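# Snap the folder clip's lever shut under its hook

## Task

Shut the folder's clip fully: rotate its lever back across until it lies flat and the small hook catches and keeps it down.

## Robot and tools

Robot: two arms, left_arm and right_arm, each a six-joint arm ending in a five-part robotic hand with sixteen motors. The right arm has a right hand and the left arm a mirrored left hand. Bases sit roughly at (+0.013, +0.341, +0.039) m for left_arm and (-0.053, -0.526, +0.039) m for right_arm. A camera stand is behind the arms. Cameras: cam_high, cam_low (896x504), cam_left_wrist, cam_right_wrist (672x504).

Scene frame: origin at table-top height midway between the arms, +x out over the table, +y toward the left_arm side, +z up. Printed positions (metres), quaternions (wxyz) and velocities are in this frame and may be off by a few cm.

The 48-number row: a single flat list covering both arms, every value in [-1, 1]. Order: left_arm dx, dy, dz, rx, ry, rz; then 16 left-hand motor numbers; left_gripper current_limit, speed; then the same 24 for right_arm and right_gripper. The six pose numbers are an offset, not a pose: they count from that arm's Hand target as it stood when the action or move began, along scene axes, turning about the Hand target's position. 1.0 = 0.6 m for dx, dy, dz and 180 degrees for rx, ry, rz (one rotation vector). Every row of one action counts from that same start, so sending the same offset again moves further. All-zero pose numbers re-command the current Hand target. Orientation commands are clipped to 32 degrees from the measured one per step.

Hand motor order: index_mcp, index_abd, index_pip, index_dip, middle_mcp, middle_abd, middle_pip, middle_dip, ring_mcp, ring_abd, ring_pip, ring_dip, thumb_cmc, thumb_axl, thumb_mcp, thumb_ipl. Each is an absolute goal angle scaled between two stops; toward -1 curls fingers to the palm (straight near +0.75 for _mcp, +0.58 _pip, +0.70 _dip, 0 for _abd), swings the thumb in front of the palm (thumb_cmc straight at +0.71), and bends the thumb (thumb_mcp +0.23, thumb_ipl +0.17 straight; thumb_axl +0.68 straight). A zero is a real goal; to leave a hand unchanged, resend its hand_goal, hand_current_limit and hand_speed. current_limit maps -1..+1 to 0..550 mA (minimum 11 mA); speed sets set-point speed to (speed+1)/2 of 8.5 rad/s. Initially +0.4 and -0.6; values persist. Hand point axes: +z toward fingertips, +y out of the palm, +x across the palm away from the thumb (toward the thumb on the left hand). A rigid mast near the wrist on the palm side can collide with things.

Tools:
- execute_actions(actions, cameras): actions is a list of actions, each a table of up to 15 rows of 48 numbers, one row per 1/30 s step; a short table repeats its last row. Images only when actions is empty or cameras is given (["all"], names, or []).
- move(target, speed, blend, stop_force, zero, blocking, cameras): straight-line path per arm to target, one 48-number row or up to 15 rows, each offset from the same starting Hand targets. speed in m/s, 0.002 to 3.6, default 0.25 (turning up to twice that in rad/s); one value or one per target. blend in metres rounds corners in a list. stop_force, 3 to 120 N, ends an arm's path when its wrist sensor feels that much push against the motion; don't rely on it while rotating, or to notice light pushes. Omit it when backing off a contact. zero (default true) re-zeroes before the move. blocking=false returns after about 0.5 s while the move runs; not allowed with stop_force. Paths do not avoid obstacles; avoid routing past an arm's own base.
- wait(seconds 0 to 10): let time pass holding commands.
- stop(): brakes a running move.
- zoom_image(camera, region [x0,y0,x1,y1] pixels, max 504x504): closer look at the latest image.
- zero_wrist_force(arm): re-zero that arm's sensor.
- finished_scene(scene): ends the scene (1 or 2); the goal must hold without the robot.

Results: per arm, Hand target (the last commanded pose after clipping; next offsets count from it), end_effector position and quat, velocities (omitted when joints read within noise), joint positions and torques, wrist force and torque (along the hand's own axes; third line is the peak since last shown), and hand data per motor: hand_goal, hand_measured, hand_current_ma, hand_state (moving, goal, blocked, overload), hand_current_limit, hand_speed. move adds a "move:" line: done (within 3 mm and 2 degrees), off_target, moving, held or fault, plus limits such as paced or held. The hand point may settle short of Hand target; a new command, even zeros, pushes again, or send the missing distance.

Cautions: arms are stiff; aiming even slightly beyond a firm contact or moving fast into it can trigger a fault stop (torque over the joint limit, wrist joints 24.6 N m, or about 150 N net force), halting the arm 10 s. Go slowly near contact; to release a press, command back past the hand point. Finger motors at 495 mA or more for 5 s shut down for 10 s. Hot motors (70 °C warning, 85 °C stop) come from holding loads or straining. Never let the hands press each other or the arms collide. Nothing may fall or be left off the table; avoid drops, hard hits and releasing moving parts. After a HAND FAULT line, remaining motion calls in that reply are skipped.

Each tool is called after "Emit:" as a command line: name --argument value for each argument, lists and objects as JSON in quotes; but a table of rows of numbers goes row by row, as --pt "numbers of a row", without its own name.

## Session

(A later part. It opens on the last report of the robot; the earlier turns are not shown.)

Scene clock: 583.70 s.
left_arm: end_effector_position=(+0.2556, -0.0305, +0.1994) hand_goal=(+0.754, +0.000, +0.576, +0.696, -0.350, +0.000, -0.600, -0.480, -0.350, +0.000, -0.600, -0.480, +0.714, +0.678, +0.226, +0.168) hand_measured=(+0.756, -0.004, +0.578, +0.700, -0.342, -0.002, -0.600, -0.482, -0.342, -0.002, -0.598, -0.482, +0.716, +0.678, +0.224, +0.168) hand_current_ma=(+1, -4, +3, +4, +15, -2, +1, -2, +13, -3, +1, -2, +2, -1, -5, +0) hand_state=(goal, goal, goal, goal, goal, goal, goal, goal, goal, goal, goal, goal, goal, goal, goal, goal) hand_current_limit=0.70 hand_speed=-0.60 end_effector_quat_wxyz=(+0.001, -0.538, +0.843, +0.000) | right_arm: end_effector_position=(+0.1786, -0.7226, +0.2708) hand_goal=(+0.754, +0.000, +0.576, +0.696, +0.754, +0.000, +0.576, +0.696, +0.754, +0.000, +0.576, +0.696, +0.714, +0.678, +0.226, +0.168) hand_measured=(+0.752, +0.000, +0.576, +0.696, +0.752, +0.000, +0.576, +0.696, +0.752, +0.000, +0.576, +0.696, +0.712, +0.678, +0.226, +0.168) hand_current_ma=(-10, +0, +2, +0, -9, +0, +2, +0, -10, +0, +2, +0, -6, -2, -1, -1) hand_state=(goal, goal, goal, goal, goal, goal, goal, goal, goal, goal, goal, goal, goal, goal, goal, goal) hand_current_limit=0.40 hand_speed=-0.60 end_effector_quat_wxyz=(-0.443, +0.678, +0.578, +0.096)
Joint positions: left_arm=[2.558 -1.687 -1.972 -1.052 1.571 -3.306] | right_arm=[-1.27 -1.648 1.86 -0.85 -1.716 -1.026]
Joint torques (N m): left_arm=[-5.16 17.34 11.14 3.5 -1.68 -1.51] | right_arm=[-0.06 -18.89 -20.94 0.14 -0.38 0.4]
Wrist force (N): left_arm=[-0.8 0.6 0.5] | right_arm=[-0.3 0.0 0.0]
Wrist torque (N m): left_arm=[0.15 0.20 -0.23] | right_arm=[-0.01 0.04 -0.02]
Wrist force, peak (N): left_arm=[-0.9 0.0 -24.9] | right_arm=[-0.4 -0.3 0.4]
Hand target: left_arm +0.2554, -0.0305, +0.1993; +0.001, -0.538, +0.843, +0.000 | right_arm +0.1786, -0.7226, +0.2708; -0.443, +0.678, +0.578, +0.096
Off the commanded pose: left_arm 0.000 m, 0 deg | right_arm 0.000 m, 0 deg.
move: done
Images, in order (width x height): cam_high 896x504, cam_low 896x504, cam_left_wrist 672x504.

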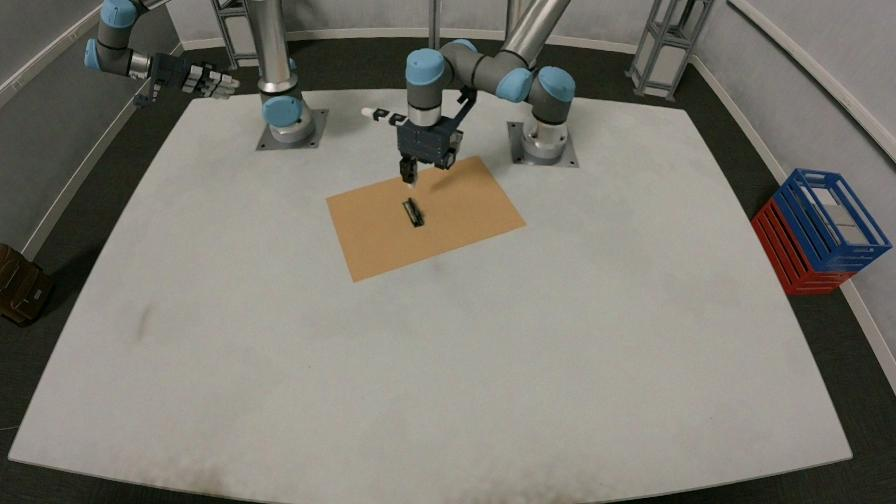

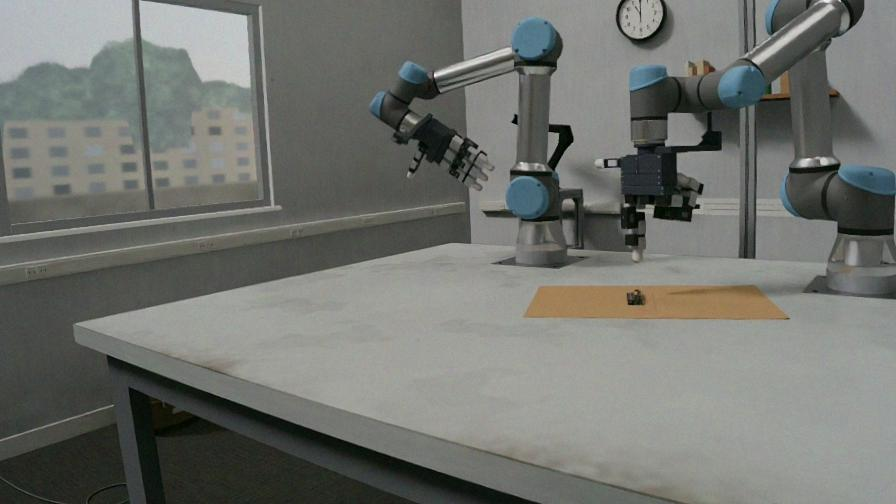

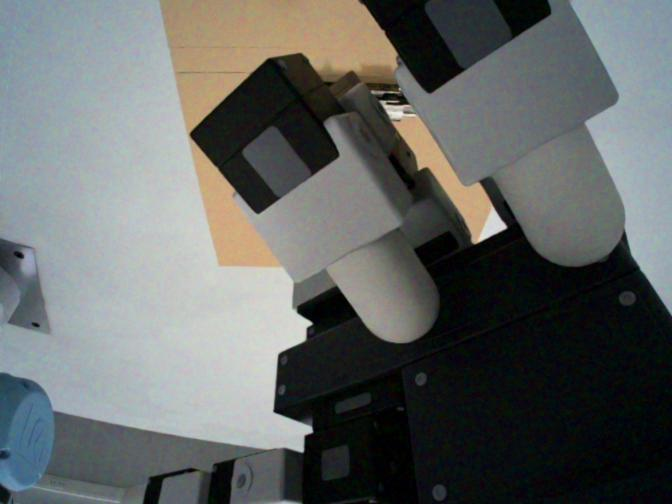

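Emit:
move --pt "0 0 0 0 0 0 -0.35 0 -0.6 -0.48 -0.35 0 -0.6 -0.48 -0.35 0 -0.6 -0.48 0.714 0.678 0.226 0.168 0.4 -0.6 0 0 0 0 0 0 0.754 0.0 0.576 0.696 0.754 0.0 0.576 0.696 0.754 0.0 0.576 0.696 0.714 0.678 0.226 0.168 0.4 -0.6" --pt "0.241 0.134 -0.13 0 0 0 -0.35 0 -0.6 -0.48 -0.35 0 -0.6 -0.48 -0.35 0 -0.6 -0.48 0.714 0.678 0.226 0.168 0.4 -0.6 0 0 0 0 0 0 0.754 0.0 0.576 0.696 0.754 0.0 0.576 0.696 0.754 0.0 0.576 0.696 0.714 0.678 0.226 0.168 0.4 -0.6" --pt "0.241 0.134 -0.215 0 0 0 -0.35 0 -0.6 -0.48 -0.35 0 -0.6 -0.48 -0.35 0 -0.6 -0.48 0.714 0.678 0.226 0.168 0.4 -0.6 0 0 0 0 0 0 0.754 0.0 0.576 0.696 0.754 0.0 0.576 0.696 0.754 0.0 0.576 0.696 0.714 0.678 0.226 0.168 0.4 -0.6" --speed 0.12 --blend '[0, 0.03, 0]' --cameras '["cam_left_wrist"]'

Emit:
zoom_image --camera "cam_left_wrist" --region '[0, 110, 200, 260]'

Scene clock: 609.67 s.
left_arm: end_effector_position=(+0.4000, +0.0499, +0.0704) hand_goal=(-0.350, +0.000, -0.600, -0.480, -0.350, +0.000, -0.600, -0.480, -0.350, +0.000, -0.600, -0.480, +0.714, +0.678, +0.226, +0.168) hand_measured=(-0.332, -0.004, -0.596, -0.478, -0.342, -0.002, -0.600, -0.482, -0.342, -0.002, -0.598, -0.482, +0.716, +0.678, +0.224, +0.168) hand_current_ma=(+45, -4, +5, +4, +15, -2, +1, -2, +13, -3, +1, -2, +2, -1, -5, +0) hand_state=(goal, goal, goal, goal, goal, goal, goal, goal, goal, goal, goal, goal, goal, goal, goal, goal) hand_current_limit=0.40 hand_speed=-0.60 end_effector_quat_wxyz=(+0.000, -0.538, +0.843, +0.000) | right_arm: end_effector_position=(+0.1786, -0.7226, +0.2708) hand_goal=(+0.754, +0.000, +0.576, +0.696, +0.754, +0.000, +0.576, +0.696, +0.754, +0.000, +0.576, +0.696, +0.714, +0.678, +0.226, +0.168) hand_measured=(+0.752, +0.000, +0.576, +0.696, +0.752, +0.000, +0.576, +0.696, +0.752, +0.000, +0.576, +0.696, +0.712, +0.678, +0.226, +0.168) hand_current_ma=(-10, +0, +2, +0, -9, +0, +2, +0, -10, +0, +2, +0, -6, -2, -1, -1) hand_state=(goal, goal, goal, goal, goal, goal, goal, goal, goal, goal, goal, goal, goal, goal, goal, goal) hand_current_limit=0.40 hand_speed=-0.60 end_effector_quat_wxyz=(-0.443, +0.678, +0.578, +0.096)
Joint positions: left_arm=[2.823 -2.008 -1.951 -0.752 1.571 -3.042] | right_arm=[-1.27 -1.648 1.86 -0.85 -1.716 -1.026]
Joint torques (N m): left_arm=[-7.16 29.02 27.96 2.52 -2.29 -2.03] | right_arm=[0.71 -17.76 -21.4 0.02 -0.52 0.36]
Wrist force (N): left_arm=[-0.5 0.4 -0.2] | right_arm=[-0.3 -0.2 0.2]
Wrist torque (N m): left_arm=[0.27 0.15 -0.07] | right_arm=[-0.04 0.04 -0.02]
Wrist force, peak (N): left_arm=[-1.4 1.0 0.7] | right_arm=[-0.5 0.3 0.4]
Hand target: left_arm +0.4000, +0.0499, +0.0703; +0.001, -0.538, +0.843, +0.000 | right_arm +0.1786, -0.7226, +0.2708; -0.443, +0.678, +0.578, +0.096
Off the commanded pose: left_arm 0.000 m, 0 deg | right_arm 0.000 m, 0 deg.
move: done; blend cut to 0.0255 m at target 2
Images, in order (width x height): cam_left_wrist 672x504.

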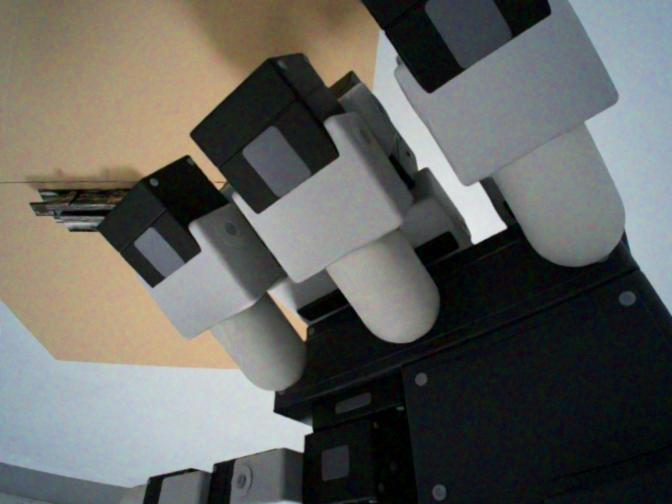

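Scaled by 2.520 from the camera's 672x504 image, which has a finer 960x720 frame.

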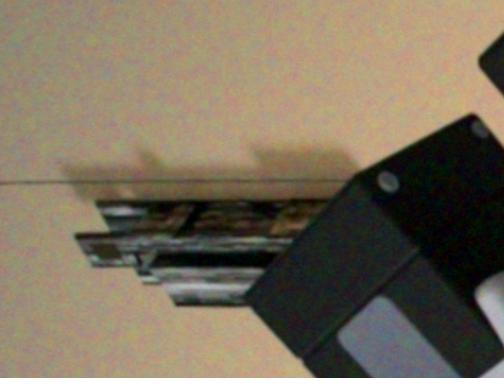

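Emit:
zoom_image --camera "cam_left_wrist" --region '[20, 165, 120, 240]'

Scaled by 5.040 from the camera's 672x504 image, which has a finer 960x720 frame.

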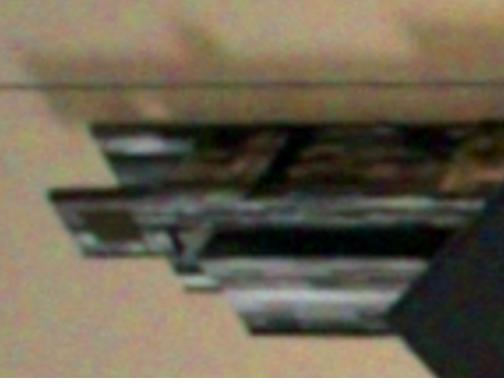

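Emit:
move --target '[-0.05, -0.178, 0.0, 0, 0, 0, -0.35, 0, -0.6, -0.48, -0.35, 0, -0.6, -0.48, -0.35, 0, -0.6, -0.48, 0.714, 0.678, 0.226, 0.168, 0.4, -0.6, 0, 0, 0, 0, 0, 0, 0.754, 0.0, 0.576, 0.696, 0.754, 0.0, 0.576, 0.696, 0.754, 0.0, 0.576, 0.696, 0.714, 0.678, 0.226, 0.168, 0.4, -0.6]' --speed 0.1 --cameras '["cam_left_wrist"]'

Emit:
zoom_image --camera "cam_left_wrist" --region '[40, 40, 240, 190]'

Scene clock: 668.87 s.
left_arm: end_effector_position=(+0.3701, -0.0569, +0.0703) hand_goal=(-0.350, +0.000, -0.600, -0.480, -0.350, +0.000, -0.600, -0.480, -0.350, +0.000, -0.600, -0.480, +0.714, +0.678, +0.226, +0.168) hand_measured=(-0.332, -0.004, -0.596, -0.478, -0.342, -0.002, -0.600, -0.482, -0.342, -0.002, -0.598, -0.482, +0.716, +0.678, +0.224, +0.168) hand_current_ma=(+45, -4, +5, +4, +15, -2, +1, -2, +13, -3, +1, -2, +2, -1, -5, +0) hand_state=(goal, goal, goal, goal, goal, goal, goal, goal, goal, goal, goal, goal, goal, goal, goal, goal) hand_current_limit=0.40 hand_speed=-0.60 end_effector_quat_wxyz=(+0.001, -0.538, +0.843, +0.000) | right_arm: end_effector_position=(+0.1786, -0.7226, +0.2708) hand_goal=(+0.754, +0.000, +0.576, +0.696, +0.754, +0.000, +0.576, +0.696, +0.754, +0.000, +0.576, +0.696, +0.714, +0.678, +0.226, +0.168) hand_measured=(+0.752, +0.000, +0.576, +0.696, +0.752, +0.000, +0.576, +0.696, +0.752, +0.000, +0.576, +0.696, +0.712, +0.678, +0.226, +0.168) hand_current_ma=(-10, +0, +2, +0, -9, +0, +2, +0, -10, +0, +2, +0, -6, -2, -1, -1) hand_state=(goal, goal, goal, goal, goal, goal, goal, goal, goal, goal, goal, goal, goal, goal, goal, goal) hand_current_limit=0.40 hand_speed=-0.60 end_effector_quat_wxyz=(-0.443, +0.678, +0.578, +0.096)
Joint positions: left_arm=[2.63 -2.083 -1.823 -0.805 1.571 -3.234] | right_arm=[-1.27 -1.648 1.86 -0.85 -1.716 -1.026]
Joint torques (N m): left_arm=[6.4 42.34 6.16 3.21 1.96 1.81] | right_arm=[-0.03 -18.43 -20.93 0.12 -0.56 0.23]
Wrist force (N): left_arm=[-1.3 0.6 0.4] | right_arm=[-0.2 -0.1 0.4]
Wrist torque (N m): left_arm=[0.20 0.25 -0.26] | right_arm=[-0.04 0.01 -0.02]
Wrist force, peak (N): left_arm=[-1.7 0.3 0.1] | right_arm=[-0.4 -0.1 0.4]
Hand target: left_arm +0.3700, -0.0569, +0.0703; +0.001, -0.538, +0.843, +0.000 | right_arm +0.1786, -0.7226, +0.2708; -0.443, +0.678, +0.578, +0.096
Off the commanded pose: left_arm 0.000 m, 0 deg | right_arm 0.000 m, 0 deg.
move: done
Images, in order (width x height): cam_left_wrist 672x504.

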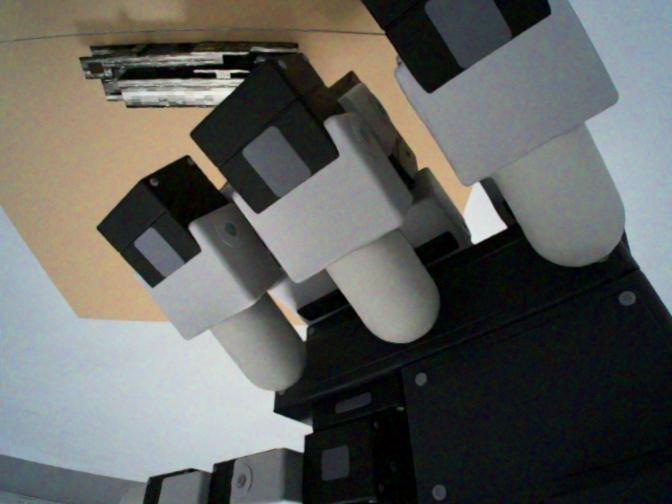

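Scaled by 2.520 from the camera's 672x504 image, which has a finer 960x720 frame.

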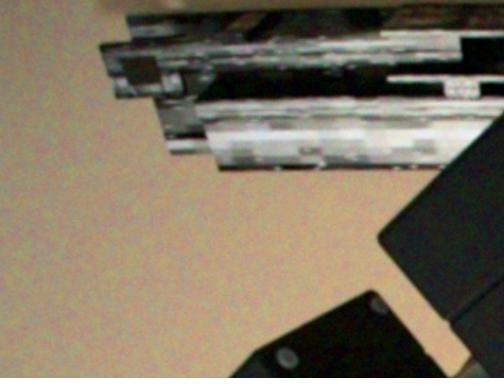

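Emit:
zoom_image --camera "cam_left_wrist" --region '[70, 30, 190, 115]'

Emit:
zoom_image --camera "cam_left_wrist" --region '[170, 20, 310, 120]'

Scaled by 4.200 from the camera's 672x504 image, which has a finer 960x720 frame.

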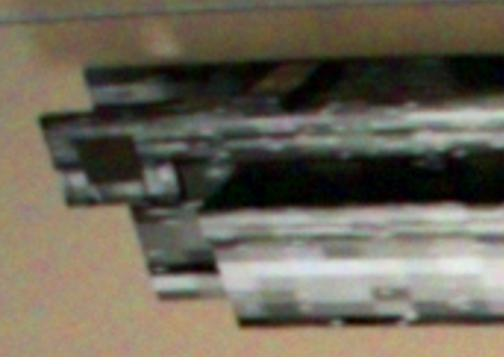

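Scaled by 3.600 from the camera's 672x504 image, which has a finer 960x720 frame.

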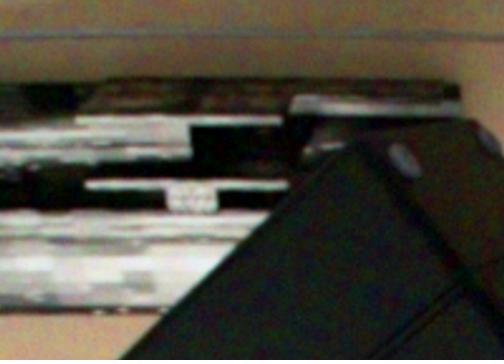

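Emit:
execute_actions --actions '[]' --cameras '["cam_low", "cam_high"]'

Emit:
zoom_image --camera "cam_low" --region '[615, 280, 655, 315]'

Scene clock: 687.77 s.
left_arm: end_effector_position=(+0.3700, -0.0569, +0.0703) hand_goal=(-0.350, +0.000, -0.600, -0.480, -0.350, +0.000, -0.600, -0.480, -0.350, +0.000, -0.600, -0.480, +0.714, +0.678, +0.226, +0.168) hand_measured=(-0.332, -0.004, -0.596, -0.478, -0.342, -0.002, -0.600, -0.482, -0.342, -0.002, -0.598, -0.482, +0.716, +0.678, +0.224, +0.168) hand_current_ma=(+45, -4, +5, +4, +15, -2, +1, -2, +13, -3, +1, -2, +2, -1, -5, +0) hand_state=(goal, goal, goal, goal, goal, goal, goal, goal, goal, goal, goal, goal, goal, goal, goal, goal) hand_current_limit=0.40 hand_speed=-0.60 end_effector_quat_wxyz=(+0.001, -0.538, +0.843, +0.000) | right_arm: end_effector_position=(+0.1786, -0.7226, +0.2708) hand_goal=(+0.754, +0.000, +0.576, +0.696, +0.754, +0.000, +0.576, +0.696, +0.754, +0.000, +0.576, +0.696, +0.714, +0.678, +0.226, +0.168) hand_measured=(+0.752, +0.000, +0.576, +0.696, +0.752, +0.000, +0.576, +0.696, +0.752, +0.000, +0.576, +0.696, +0.712, +0.678, +0.226, +0.168) hand_current_ma=(-10, +0, +2, +0, -9, +0, +2, +0, -10, +0, +2, +0, -6, -2, -1, -1) hand_state=(goal, goal, goal, goal, goal, goal, goal, goal, goal, goal, goal, goal, goal, goal, goal, goal) hand_current_limit=0.40 hand_speed=-0.60 end_effector_quat_wxyz=(-0.443, +0.678, +0.578, +0.096)
Joint positions: left_arm=[2.63 -2.083 -1.823 -0.805 1.571 -3.234] | right_arm=[-1.27 -1.648 1.86 -0.85 -1.716 -1.026]
Joint velocities: within noise
Joint torques (N m): left_arm=[-4.3 41.44 5.88 3.42 -2.43 -1.57] | right_arm=[0.1 -18.11 -21.4 0.14 -0.71 0.44]
Motor temperatures (°C): left_arm=[34 29 29 35 35 37] | right_arm=[26 31 29 33 37 29]
Wrist force (N): left_arm=[-1.0 0.1 0.1] | right_arm=[-0.4 0.0 0.2]
Wrist torque (N m): left_arm=[0.17 0.22 -0.23] | right_arm=[-0.02 0.05 -0.02]
Wrist force, peak (N): left_arm=[-1.2 0.5 0.6] | right_arm=[-0.5 -0.1 0.4]
Hand target: left_arm +0.3700, -0.0569, +0.0703; +0.001, -0.538, +0.843, +0.000 | right_arm +0.1786, -0.7226, +0.2708; -0.443, +0.678, +0.578, +0.096
Off the commanded pose: left_arm 0.000 m, 0 deg | right_arm 0.000 m, 0 deg.
Images, in order (width x height): cam_high 896x504, cam_low 896x504.

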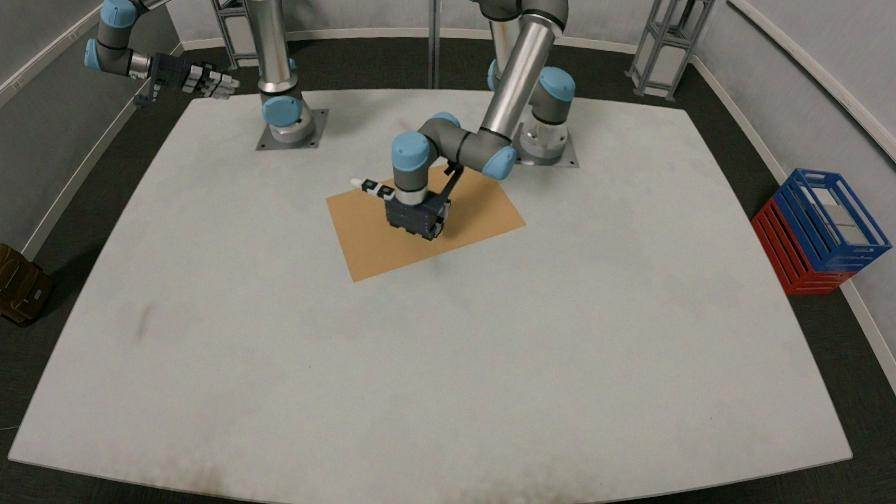

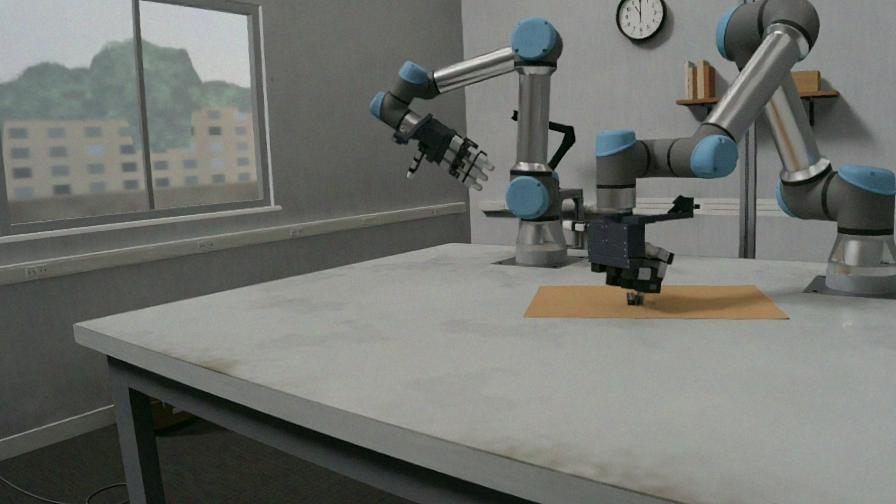

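Scaled by 12.600 from the camera's 896x504 image, which has a finer 1280x720 frame.

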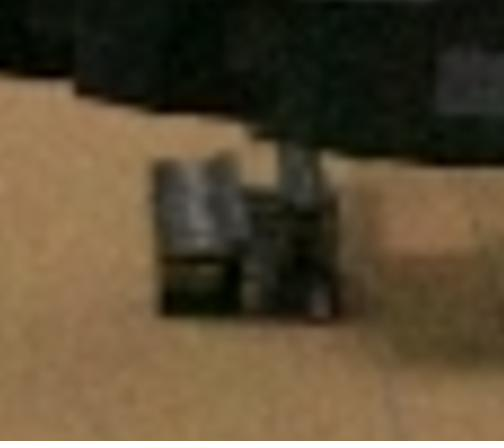

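Emit:
zoom_image --camera "cam_left_wrist" --region '[115, 35, 165, 75]'

Emit:
zoom_image --camera "cam_left_wrist" --region '[75, 35, 135, 85]'

This scene's latest camera images include none from cam_left_wrist. They are from: cam_high, cam_low. cam_left_wrist's image comes with the result of a call that names it in "cameras".

This scene's latest camera images include none from cam_left_wrist. They are from: cam_high, cam_low. cam_left_wrist's image comes with the result of a call that names it in "cameras".

Emit:
move --target '[-0.025, 0.0117, -0.042, 0, 0, 0, -0.35, 0, -0.6, -0.48, -0.35, 0, -0.6, -0.48, -0.35, 0, -0.6, -0.48, 0.714, 0.678, 0.226, 0.168, 0.4, -0.6, 0, 0, 0, 0, 0, 0, 0.754, 0.0, 0.576, 0.696, 0.754, 0.0, 0.576, 0.696, 0.754, 0.0, 0.576, 0.696, 0.714, 0.678, 0.226, 0.168, 0.4, -0.6]' --speed 0.06 --cameras '["cam_left_wrist"]'

Emit:
zoom_image --camera "cam_left_wrist" --region '[60, 60, 260, 170]'

Emit:
zoom_image --camera "cam_left_wrist" --region '[100, 60, 180, 120]'

Scene clock: 715.87 s.
left_arm: end_effector_position=(+0.3549, -0.0499, +0.0451) hand_goal=(-0.350, +0.000, -0.600, -0.480, -0.350, +0.000, -0.600, -0.480, -0.350, +0.000, -0.600, -0.480, +0.714, +0.678, +0.226, +0.168) hand_measured=(-0.332, -0.004, -0.596, -0.478, -0.342, -0.002, -0.600, -0.482, -0.342, -0.002, -0.598, -0.482, +0.716, +0.678, +0.224, +0.168) hand_current_ma=(+45, -4, +5, +4, +15, -2, +1, -2, +13, -3, +1, -2, +2, -1, -5, +0) hand_state=(goal, goal, goal, goal, goal, goal, goal, goal, goal, goal, goal, goal, goal, goal, goal, goal) hand_current_limit=0.40 hand_speed=-0.60 end_effector_quat_wxyz=(+0.000, -0.538, +0.843, +0.000) | right_arm: end_effector_position=(+0.1786, -0.7226, +0.2708) hand_goal=(+0.754, +0.000, +0.576, +0.696, +0.754, +0.000, +0.576, +0.696, +0.754, +0.000, +0.576, +0.696, +0.714, +0.678, +0.226, +0.168) hand_measured=(+0.752, +0.000, +0.576, +0.696, +0.752, +0.000, +0.576, +0.696, +0.752, +0.000, +0.576, +0.696, +0.712, +0.678, +0.226, +0.168) hand_current_ma=(-10, +0, +2, +0, -9, +0, +2, +0, -10, +0, +2, +0, -6, -2, -1, -1) hand_state=(goal, goal, goal, goal, goal, goal, goal, goal, goal, goal, goal, goal, goal, goal, goal, goal) hand_current_limit=0.40 hand_speed=-0.60 end_effector_quat_wxyz=(-0.443, +0.678, +0.578, +0.096)
Joint positions: left_arm=[2.628 -2.101 -1.885 -0.726 1.571 -3.237] | right_arm=[-1.27 -1.648 1.86 -0.85 -1.716 -1.026]
Joint torques (N m): left_arm=[-1.9 40.69 27.57 1.01 -1.38 -1.15] | right_arm=[0.78 -17.78 -21.68 -0.03 -0.62 0.53]
Wrist force (N): left_arm=[-0.7 0.5 0.3] | right_arm=[-0.2 0.1 0.3]
Wrist torque (N m): left_arm=[0.19 0.16 -0.01] | right_arm=[-0.02 0.02 -0.02]
Wrist force, peak (N): left_arm=[-1.2 1.2 0.9] | right_arm=[-0.5 0.1 0.4]
Hand target: left_arm +0.3550, -0.0499, +0.0451; +0.001, -0.538, +0.843, +0.000 | right_arm +0.1786, -0.7226, +0.2708; -0.443, +0.678, +0.578, +0.096
Off the commanded pose: left_arm 0.000 m, 0 deg | right_arm 0.000 m, 0 deg.
move: done
Images, in order (width x height): cam_left_wrist 672x504.

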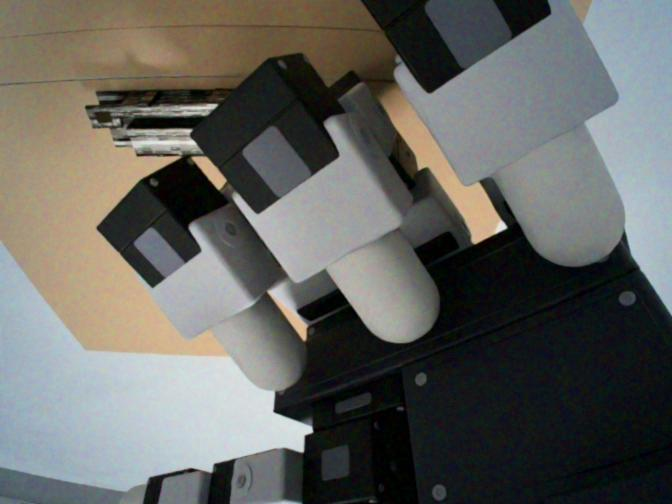

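Scaled by 2.520 from the camera's 672x504 image, which has a finer 960x720 frame.

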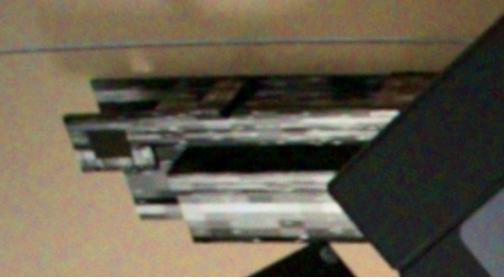

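Scaled by 6.300 from the camera's 672x504 image, which has a finer 960x720 frame.

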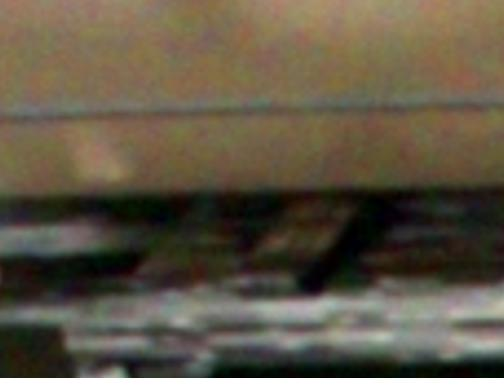

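Emit:
move --pt "0 0 0.2583 0 0 0 -0.35 0 -0.6 -0.48 -0.35 0 -0.6 -0.48 -0.35 0 -0.6 -0.48 0.714 0.678 0.226 0.168 0.4 -0.6 0 0 0 0 0 0 0.754 0.0 0.576 0.696 0.754 0.0 0.576 0.696 0.754 0.0 0.576 0.696 0.714 0.678 0.226 0.168 0.4 -0.6" --pt "-0.1953 0.0138 0.2583 0 0 0 0.754 0 0.576 0.696 -0.35 0 -0.6 -0.48 -0.35 0 -0.6 -0.48 0.714 0.678 0.226 0.168 0.7 -0.6 0 0 0 0 0 0 0.754 0.0 0.576 0.696 0.754 0.0 0.576 0.696 0.754 0.0 0.576 0.696 0.714 0.678 0.226 0.168 0.4 -0.6" --speed 0.12 --blend '[0.05, 0]' --cameras '["cam_high", "cam_low"]'

Emit:
zoom_image --camera "cam_high" --region '[380, 160, 450, 240]'

Emit:
zoom_image --camera "cam_low" --region '[610, 260, 670, 320]'

Scene clock: 740.83 s.
left_arm: end_effector_position=(+0.2379, -0.0416, +0.2001) hand_goal=(+0.754, +0.000, +0.576, +0.696, -0.350, +0.000, -0.600, -0.480, -0.350, +0.000, -0.600, -0.480, +0.714, +0.678, +0.226, +0.168) hand_measured=(+0.750, -0.004, +0.574, +0.692, -0.342, -0.002, -0.600, -0.482, -0.342, -0.002, -0.598, -0.482, +0.716, +0.678, +0.224, +0.168) hand_current_ma=(-6, -4, -4, -4, +15, -2, +1, -2, +13, -3, +1, -2, +2, -1, -5, +0) hand_state=(goal, goal, goal, goal, goal, goal, goal, goal, goal, goal, goal, goal, goal, goal, goal, goal) hand_current_limit=0.70 hand_speed=-0.60 end_effector_quat_wxyz=(+0.001, -0.538, +0.843, +0.000) | right_arm: end_effector_position=(+0.1786, -0.7226, +0.2708) hand_goal=(+0.754, +0.000, +0.576, +0.696, +0.754, +0.000, +0.576, +0.696, +0.754, +0.000, +0.576, +0.696, +0.714, +0.678, +0.226, +0.168) hand_measured=(+0.752, +0.000, +0.576, +0.696, +0.752, +0.000, +0.576, +0.696, +0.752, +0.000, +0.576, +0.696, +0.712, +0.678, +0.226, +0.168) hand_current_ma=(-10, +0, +2, +0, -9, +0, +2, +0, -10, +0, +2, +0, -6, -2, -1, -1) hand_state=(goal, goal, goal, goal, goal, goal, goal, goal, goal, goal, goal, goal, goal, goal, goal, goal) hand_current_limit=0.40 hand_speed=-0.60 end_effector_quat_wxyz=(-0.443, +0.678, +0.578, +0.096)
Joint positions: left_arm=[2.519 -1.68 -1.978 -1.053 1.572 -3.346] | right_arm=[-1.27 -1.648 1.86 -0.85 -1.716 -1.026]
Joint torques (N m): left_arm=[6.46 30.31 32.1 1.11 0.72 -0.2] | right_arm=[0.83 -18.07 -21.71 0.11 -0.83 0.55]
Wrist force (N): left_arm=[-1.1 0.9 0.6] | right_arm=[-0.3 0.1 0.3]
Wrist torque (N m): left_arm=[0.17 0.24 -0.28] | right_arm=[-0.01 0.03 -0.02]
Wrist force, peak (N): left_arm=[-0.7 2.1 0.5] | right_arm=[-0.5 0.1 0.6]
Hand target: left_arm +0.2379, -0.0416, +0.2001; +0.001, -0.538, +0.843, +0.000 | right_arm +0.1786, -0.7226, +0.2708; -0.443, +0.678, +0.578, +0.096
Off the commanded pose: left_arm 0.000 m, 0 deg | right_arm 0.000 m, 0 deg.
move: done
Images, in order (width x height): cam_high 896x504, cam_low 896x504.

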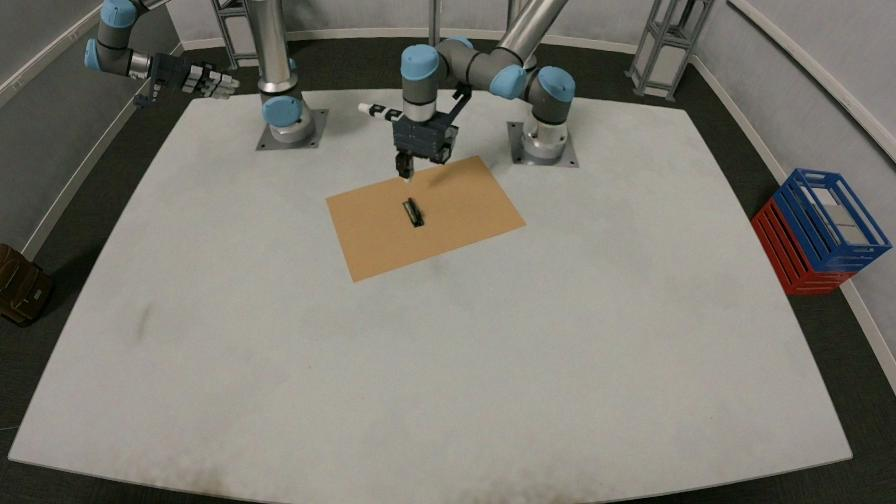

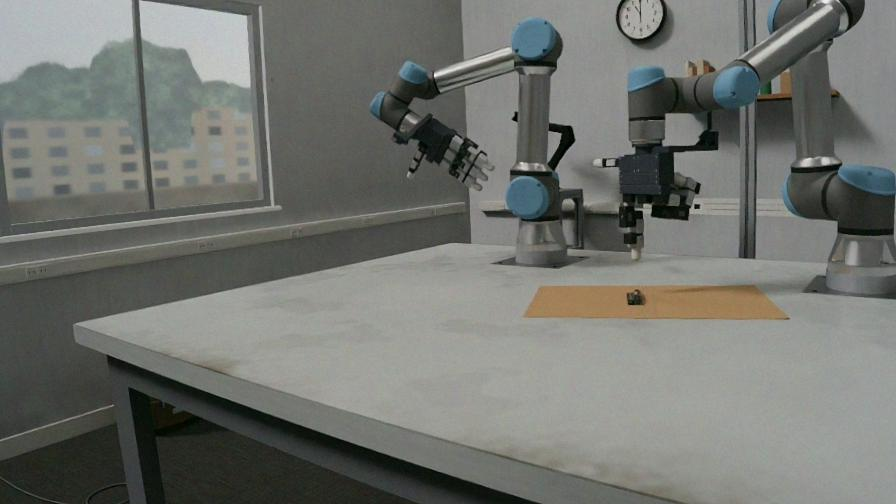

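Scaled by 6.300 from the camera's 896x504 image, which has a finer 1280x720 frame.

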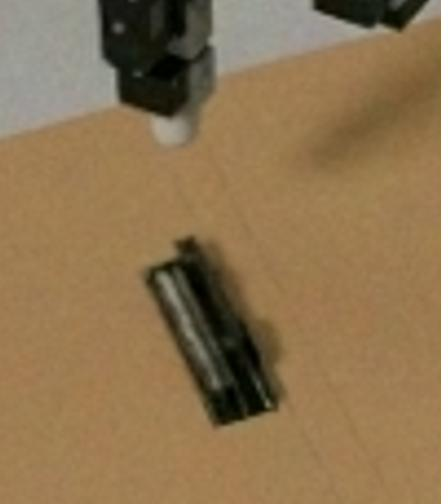

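Scaled by 8.400 from the camera's 896x504 image, which has a finer 1280x720 frame.

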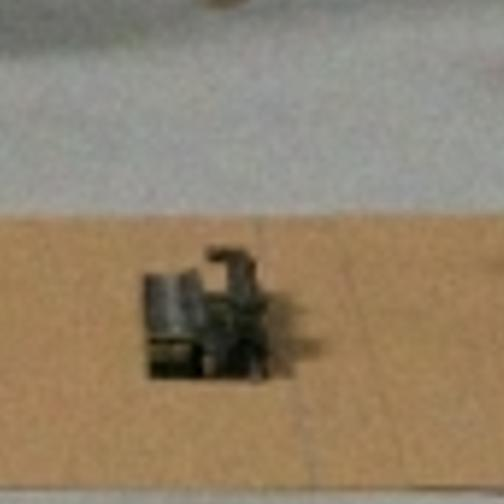

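Emit:
move --target '[0, 0, -0.0917, 0, 0, 0, 0.754, 0, 0.576, 0.696, -0.35, 0, -0.6, -0.48, -0.35, 0, -0.6, -0.48, 0.714, 0.678, 0.226, 0.168, 0.7, -0.6, 0, 0, 0, 0, 0, 0, 0.754, 0.0, 0.576, 0.696, 0.754, 0.0, 0.576, 0.696, 0.754, 0.0, 0.576, 0.696, 0.714, 0.678, 0.226, 0.168, 0.4, -0.6]' --speed 0.06 --stop_force 10 --cameras '["cam_high", "cam_low"]'

Emit:
zoom_image --camera "cam_high" --region '[380, 160, 450, 240]'

Emit:
zoom_image --camera "cam_low" --region '[610, 260, 670, 320]'

Scene clock: 754.70 s.
left_arm: end_effector_position=(+0.2379, -0.0416, +0.1451) hand_goal=(+0.754, +0.000, +0.576, +0.696, -0.350, +0.000, -0.600, -0.480, -0.350, +0.000, -0.600, -0.480, +0.714, +0.678, +0.226, +0.168) hand_measured=(+0.750, -0.004, +0.574, +0.692, -0.342, -0.002, -0.600, -0.482, -0.342, -0.002, -0.598, -0.482, +0.716, +0.678, +0.224, +0.168) hand_current_ma=(-5, -4, -4, -4, +15, -2, +1, -2, +13, -3, +1, -2, +2, -1, -5, +0) hand_state=(goal, goal, goal, goal, goal, goal, goal, goal, goal, goal, goal, goal, goal, goal, goal, goal) hand_current_limit=0.70 hand_speed=-0.60 end_effector_quat_wxyz=(+0.001, -0.538, +0.843, +0.000) | right_arm: end_effector_position=(+0.1786, -0.7226, +0.2708) hand_goal=(+0.754, +0.000, +0.576, +0.696, +0.754, +0.000, +0.576, +0.696, +0.754, +0.000, +0.576, +0.696, +0.714, +0.678, +0.226, +0.168) hand_measured=(+0.752, +0.000, +0.576, +0.696, +0.752, +0.000, +0.576, +0.696, +0.752, +0.000, +0.576, +0.696, +0.712, +0.678, +0.226, +0.168) hand_current_ma=(-10, +0, +2, +0, -9, +0, +2, +0, -10, +0, +2, +0, -6, -2, -1, -1) hand_state=(goal, goal, goal, goal, goal, goal, goal, goal, goal, goal, goal, goal, goal, goal, goal, goal) hand_current_limit=0.40 hand_speed=-0.60 end_effector_quat_wxyz=(-0.443, +0.678, +0.578, +0.096)
Joint positions: left_arm=[2.519 -1.761 -2.051 -0.899 1.572 -3.346] | right_arm=[-1.27 -1.648 1.86 -0.85 -1.716 -1.026]
Joint torques (N m): left_arm=[2.02 31.09 29.54 2.61 -1 -0.46] | right_arm=[1.08 -18.9 -21.13 0.17 -0.78 0.58]
Wrist force (N): left_arm=[-0.9 0.5 0.0] | right_arm=[0.0 -0.1 0.1]
Wrist torque (N m): left_arm=[0.15 0.14 -0.25] | right_arm=[-0.02 0.00 0.00]
Wrist force, peak (N): left_arm=[-1.4 0.7 0.7] | right_arm=[0.0 -0.1 0.7]
Hand target: left_arm +0.2379, -0.0416, +0.1451; +0.001, -0.538, +0.843, +0.000 | right_arm +0.1786, -0.7226, +0.2708; -0.443, +0.678, +0.578, +0.096
Off the commanded pose: left_arm 0.000 m, 0 deg | right_arm 0.000 m, 0 deg.
move: done
Images, in order (width x height): cam_high 896x504, cam_low 896x504.

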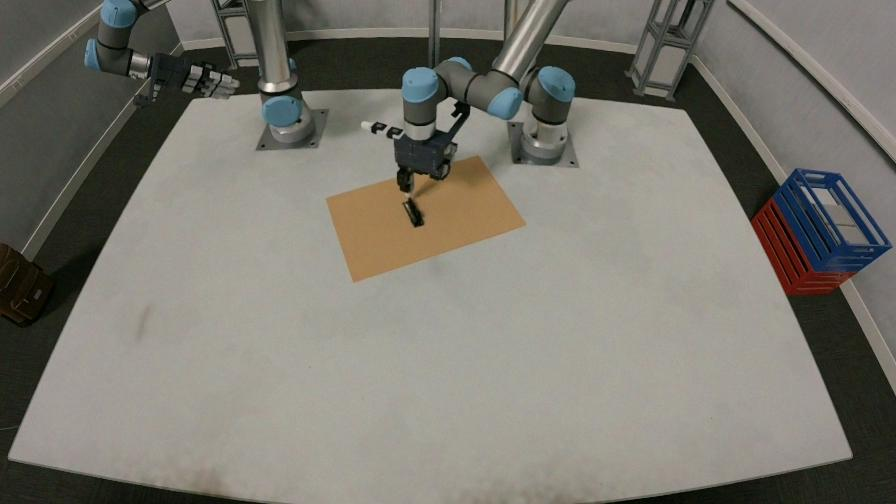

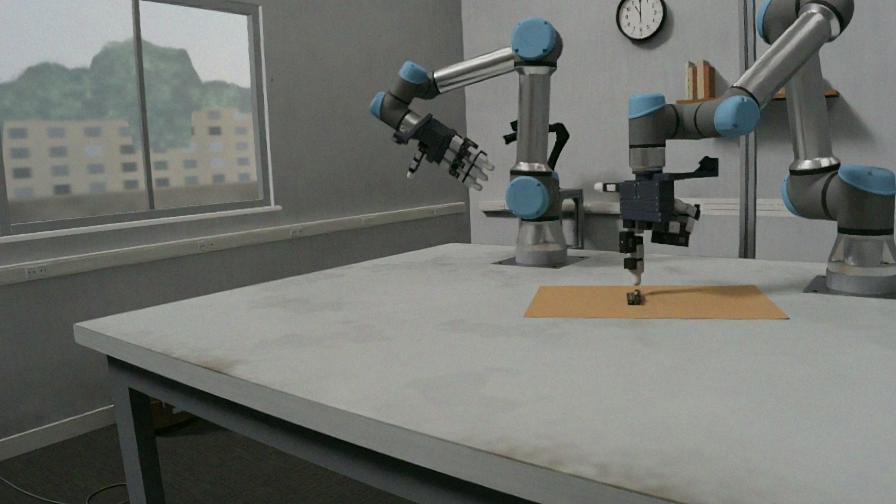

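Scaled by 6.300 from the camera's 896x504 image, which has a finer 1280x720 frame.

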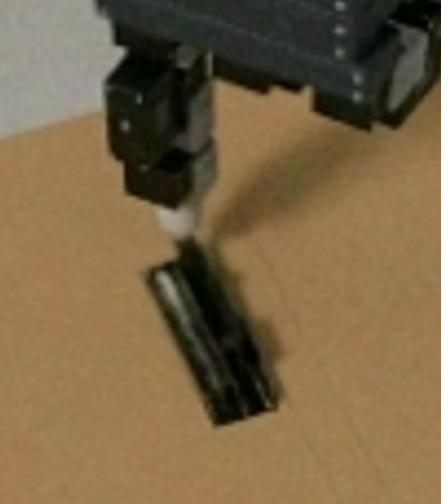

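Scaled by 8.400 from the camera's 896x504 image, which has a finer 1280x720 frame.

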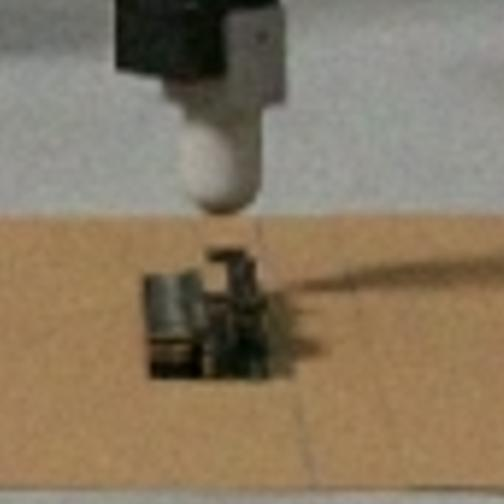

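Emit:
move --target '[0.0005, 0.0005, -0.0335, 0, 0, 0, 0.754, 0, 0.576, 0.696, -0.35, 0, -0.6, -0.48, -0.35, 0, -0.6, -0.48, 0.714, 0.678, 0.226, 0.168, 0.7, -0.6, 0, 0, 0, 0, 0, 0, 0.754, 0.0, 0.576, 0.696, 0.754, 0.0, 0.576, 0.696, 0.754, 0.0, 0.576, 0.696, 0.714, 0.678, 0.226, 0.168, 0.4, -0.6]' --speed 0.012 --stop_force 35 --cameras '["cam_high", "cam_low"]'

Emit:
zoom_image --camera "cam_low" --region '[610, 260, 670, 320]'

Scene clock: 760.53 s.
left_arm: end_effector_position=(+0.2381, -0.0415, +0.1337) hand_goal=(+0.754, +0.000, +0.576, +0.696, -0.350, +0.000, -0.600, -0.480, -0.350, +0.000, -0.600, -0.480, +0.714, +0.678, +0.226, +0.168) hand_measured=(+0.748, -0.004, +0.572, +0.692, -0.342, -0.002, -0.600, -0.482, -0.342, -0.002, -0.598, -0.482, +0.716, +0.678, +0.224, +0.168) hand_current_ma=(-12, -6, -4, -6, +15, -2, +1, -2, +13, -3, +1, -2, +2, -1, -5, +0) hand_state=(goal, goal, goal, goal, goal, goal, goal, goal, goal, goal, goal, goal, goal, goal, goal, goal) hand_current_limit=0.70 hand_speed=-0.60 end_effector_quat_wxyz=(+0.001, -0.538, +0.843, -0.001) | right_arm: end_effector_position=(+0.1786, -0.7226, +0.2708) hand_goal=(+0.754, +0.000, +0.576, +0.696, +0.754, +0.000, +0.576, +0.696, +0.754, +0.000, +0.576, +0.696, +0.714, +0.678, +0.226, +0.168) hand_measured=(+0.752, +0.000, +0.576, +0.696, +0.752, +0.000, +0.576, +0.696, +0.752, +0.000, +0.576, +0.696, +0.712, +0.678, +0.226, +0.168) hand_current_ma=(-10, +0, +2, +0, -9, +0, +2, +0, -10, +0, +2, +0, -6, -2, -1, -1) hand_state=(goal, goal, goal, goal, goal, goal, goal, goal, goal, goal, goal, goal, goal, goal, goal, goal) hand_current_limit=0.40 hand_speed=-0.60 end_effector_quat_wxyz=(-0.443, +0.678, +0.578, +0.096)
Joint positions: left_arm=[2.519 -1.78 -2.064 -0.866 1.571 -3.346] | right_arm=[-1.27 -1.648 1.86 -0.85 -1.716 -1.026]
Joint torques (N m): left_arm=[-0.36 10.46 15.91 -1.02 3.5 0.54] | right_arm=[0.14 -19.52 -20.93 -0.01 -0.86 0.35]
Wrist force (N): left_arm=[-0.8 0.0 -33.6] | right_arm=[-0.3 -0.1 0.3]
Wrist torque (N m): left_arm=[2.72 0.98 -0.26] | right_arm=[-0.03 0.03 -0.02]
Wrist force, peak (N): left_arm=[-0.4 -0.5 -42.7] | right_arm=[-0.2 0.1 0.6]
Hand target: left_arm +0.2381, -0.0415, +0.1337; +0.001, -0.538, +0.843, -0.001 (not the last commanded pose) | right_arm +0.1786, -0.7226, +0.2708; -0.443, +0.678, +0.578, +0.096
Off the commanded pose: left_arm 0.009 m, 0 deg | right_arm 0.000 m, 0 deg.
move: contact (left_arm)
Images, in order (width x height): cam_high 896x504, cam_low 896x504.

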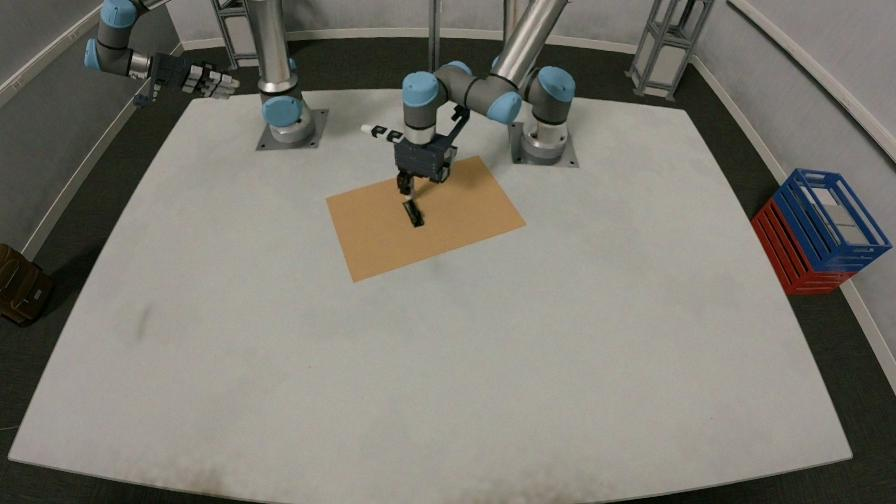

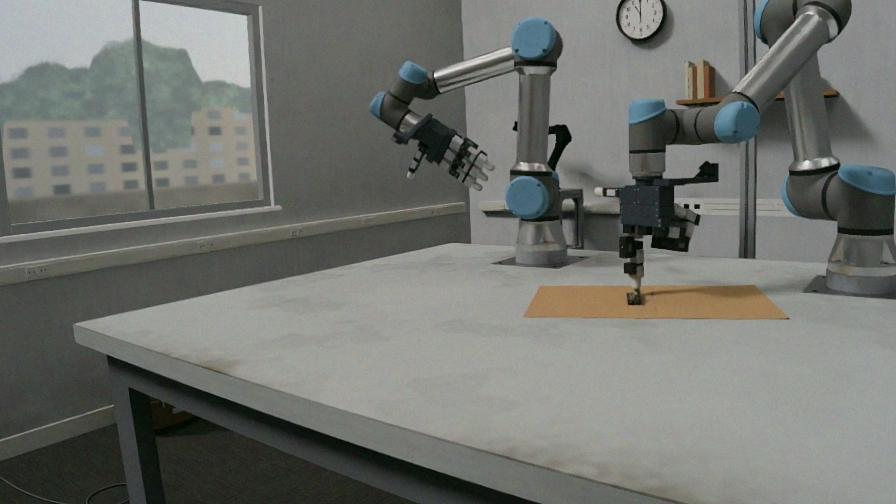

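Scaled by 8.400 from the camera's 896x504 image, which has a finer 1280x720 frame.

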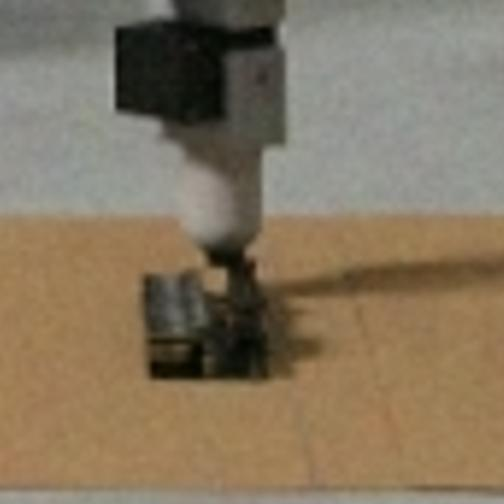

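Emit:
move --pt "0 0 0.11 0 0 0 0.754 0 0.576 0.696 -0.35 0 -0.6 -0.48 -0.35 0 -0.6 -0.48 0.714 0.678 0.226 0.168 0.4 -0.6 0 0 0 0 0 0 0.754 0.0 0.576 0.696 0.754 0.0 0.576 0.696 0.754 0.0 0.576 0.696 0.714 0.678 0.226 0.168 0.4 -0.6" --pt "0.1947 -0.014 0.11 0 0 0 -0.35 0 -0.6 -0.48 -0.35 0 -0.6 -0.48 -0.35 0 -0.6 -0.48 0.714 0.678 0.226 0.168 0.4 -0.6 0 0 0 0 0 0 0.754 0.0 0.576 0.696 0.754 0.0 0.576 0.696 0.754 0.0 0.576 0.696 0.714 0.678 0.226 0.168 0.4 -0.6" --pt "0.1947 -0.014 -0.1477 0 0 0 -0.35 0 -0.6 -0.48 -0.35 0 -0.6 -0.48 -0.35 0 -0.6 -0.48 0.714 0.678 0.226 0.168 0.4 -0.6 0 0 0 0 0 0 0.754 0.0 0.576 0.696 0.754 0.0 0.576 0.696 0.754 0.0 0.576 0.696 0.714 0.678 0.226 0.168 0.4 -0.6" --speed 0.1 --blend '[0.02, 0, 0]' --cameras '["cam_left_wrist", "cam_low"]'

Emit:
zoom_image --camera "cam_left_wrist" --region '[60, 60, 260, 170]'

Emit:
zoom_image --camera "cam_left_wrist" --region '[100, 60, 180, 120]'

Emit:
zoom_image --camera "cam_left_wrist" --region '[75, 75, 145, 155]'

Scene clock: 783.47 s.
left_arm: end_effector_position=(+0.3549, -0.0499, +0.0451) hand_goal=(-0.350, +0.000, -0.600, -0.480, -0.350, +0.000, -0.600, -0.480, -0.350, +0.000, -0.600, -0.480, +0.714, +0.678, +0.226, +0.168) hand_measured=(-0.332, -0.004, -0.596, -0.478, -0.342, -0.002, -0.600, -0.482, -0.342, -0.002, -0.598, -0.482, +0.716, +0.678, +0.224, +0.168) hand_current_ma=(+43, -4, +5, +4, +15, -2, +1, -2, +13, -3, +1, -2, +2, -1, -5, +0) hand_state=(goal, goal, goal, goal, goal, goal, goal, goal, goal, goal, goal, goal, goal, goal, goal, goal) hand_current_limit=0.40 hand_speed=-0.60 end_effector_quat_wxyz=(+0.001, -0.538, +0.843, -0.001) | right_arm: end_effector_position=(+0.1786, -0.7226, +0.2708) hand_goal=(+0.754, +0.000, +0.576, +0.696, +0.754, +0.000, +0.576, +0.696, +0.754, +0.000, +0.576, +0.696, +0.714, +0.678, +0.226, +0.168) hand_measured=(+0.752, +0.000, +0.576, +0.696, +0.752, +0.000, +0.576, +0.696, +0.752, +0.000, +0.576, +0.696, +0.712, +0.678, +0.226, +0.168) hand_current_ma=(-10, +0, +2, +0, -9, +0, +2, +0, -10, +0, +2, +0, -6, -2, -1, -1) hand_state=(goal, goal, goal, goal, goal, goal, goal, goal, goal, goal, goal, goal, goal, goal, goal, goal) hand_current_limit=0.40 hand_speed=-0.60 end_effector_quat_wxyz=(-0.443, +0.678, +0.578, +0.096)
Joint positions: left_arm=[2.628 -2.1 -1.886 -0.725 1.571 -3.237] | right_arm=[-1.27 -1.648 1.86 -0.85 -1.716 -1.026]
Joint torques (N m): left_arm=[1.45 34.78 28.13 2.15 1.77 0.82] | right_arm=[0.34 -19.47 -21.23 0.14 -0.76 0.38]
Wrist force (N): left_arm=[-0.8 0.4 0.3] | right_arm=[-0.5 0.1 0.5]
Wrist torque (N m): left_arm=[0.17 0.16 -0.01] | right_arm=[-0.03 0.05 -0.04]
Wrist force, peak (N): left_arm=[-0.3 -0.6 -33.9] | right_arm=[-0.4 0.2 0.7]
Hand target: left_arm +0.3550, -0.0499, +0.0451; +0.001, -0.538, +0.843, -0.001 | right_arm +0.1786, -0.7226, +0.2708; -0.443, +0.678, +0.578, +0.096
Off the commanded pose: left_arm 0.000 m, 0 deg | right_arm 0.000 m, 0 deg.
move: done
Images, in order (width x height): cam_low 896x504, cam_left_wrist 672x504.

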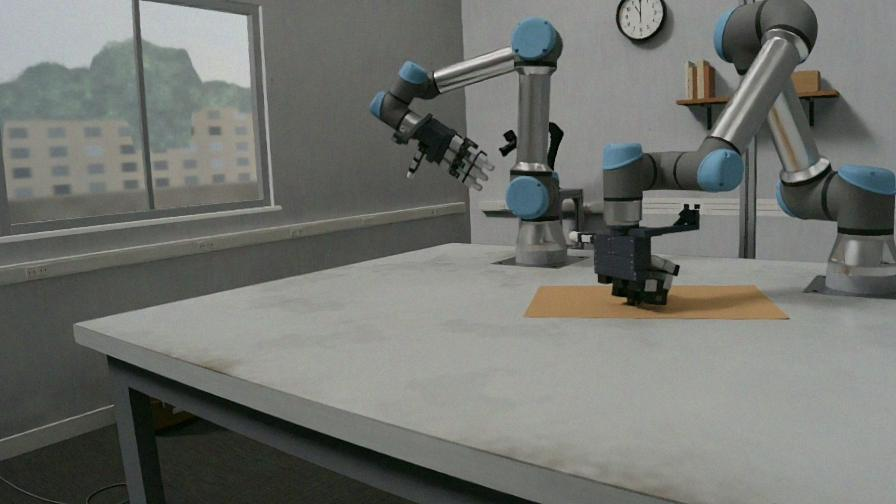

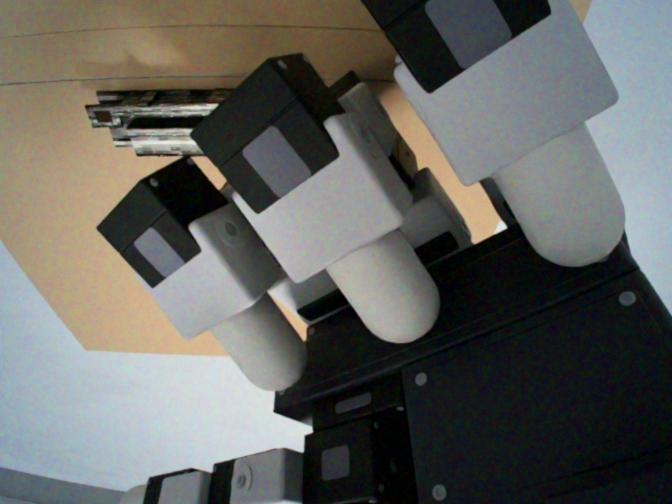

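Scaled by 2.520 from the camera's 672x504 image, which has a finer 960x720 frame.

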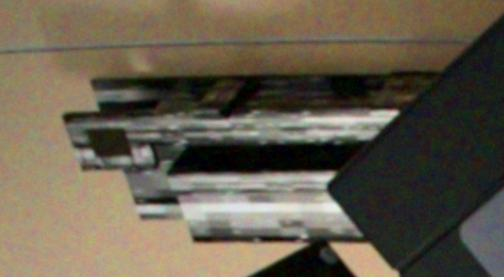

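Scaled by 6.300 from the camera's 672x504 image, which has a finer 960x720 frame.

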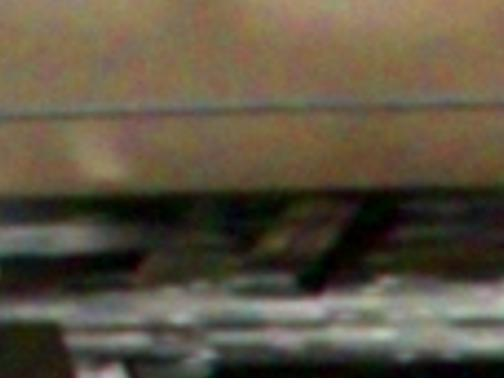

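Scaled by 6.300 from the camera's 672x504 image, which has a finer 960x720 frame.

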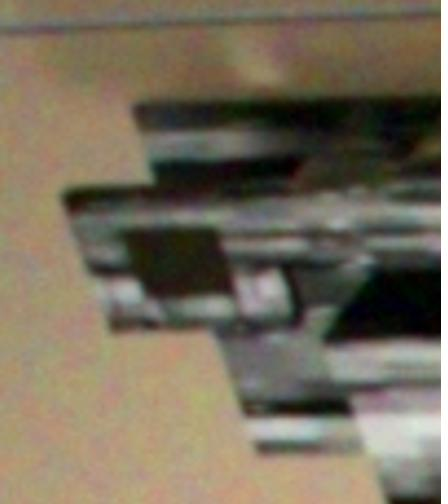

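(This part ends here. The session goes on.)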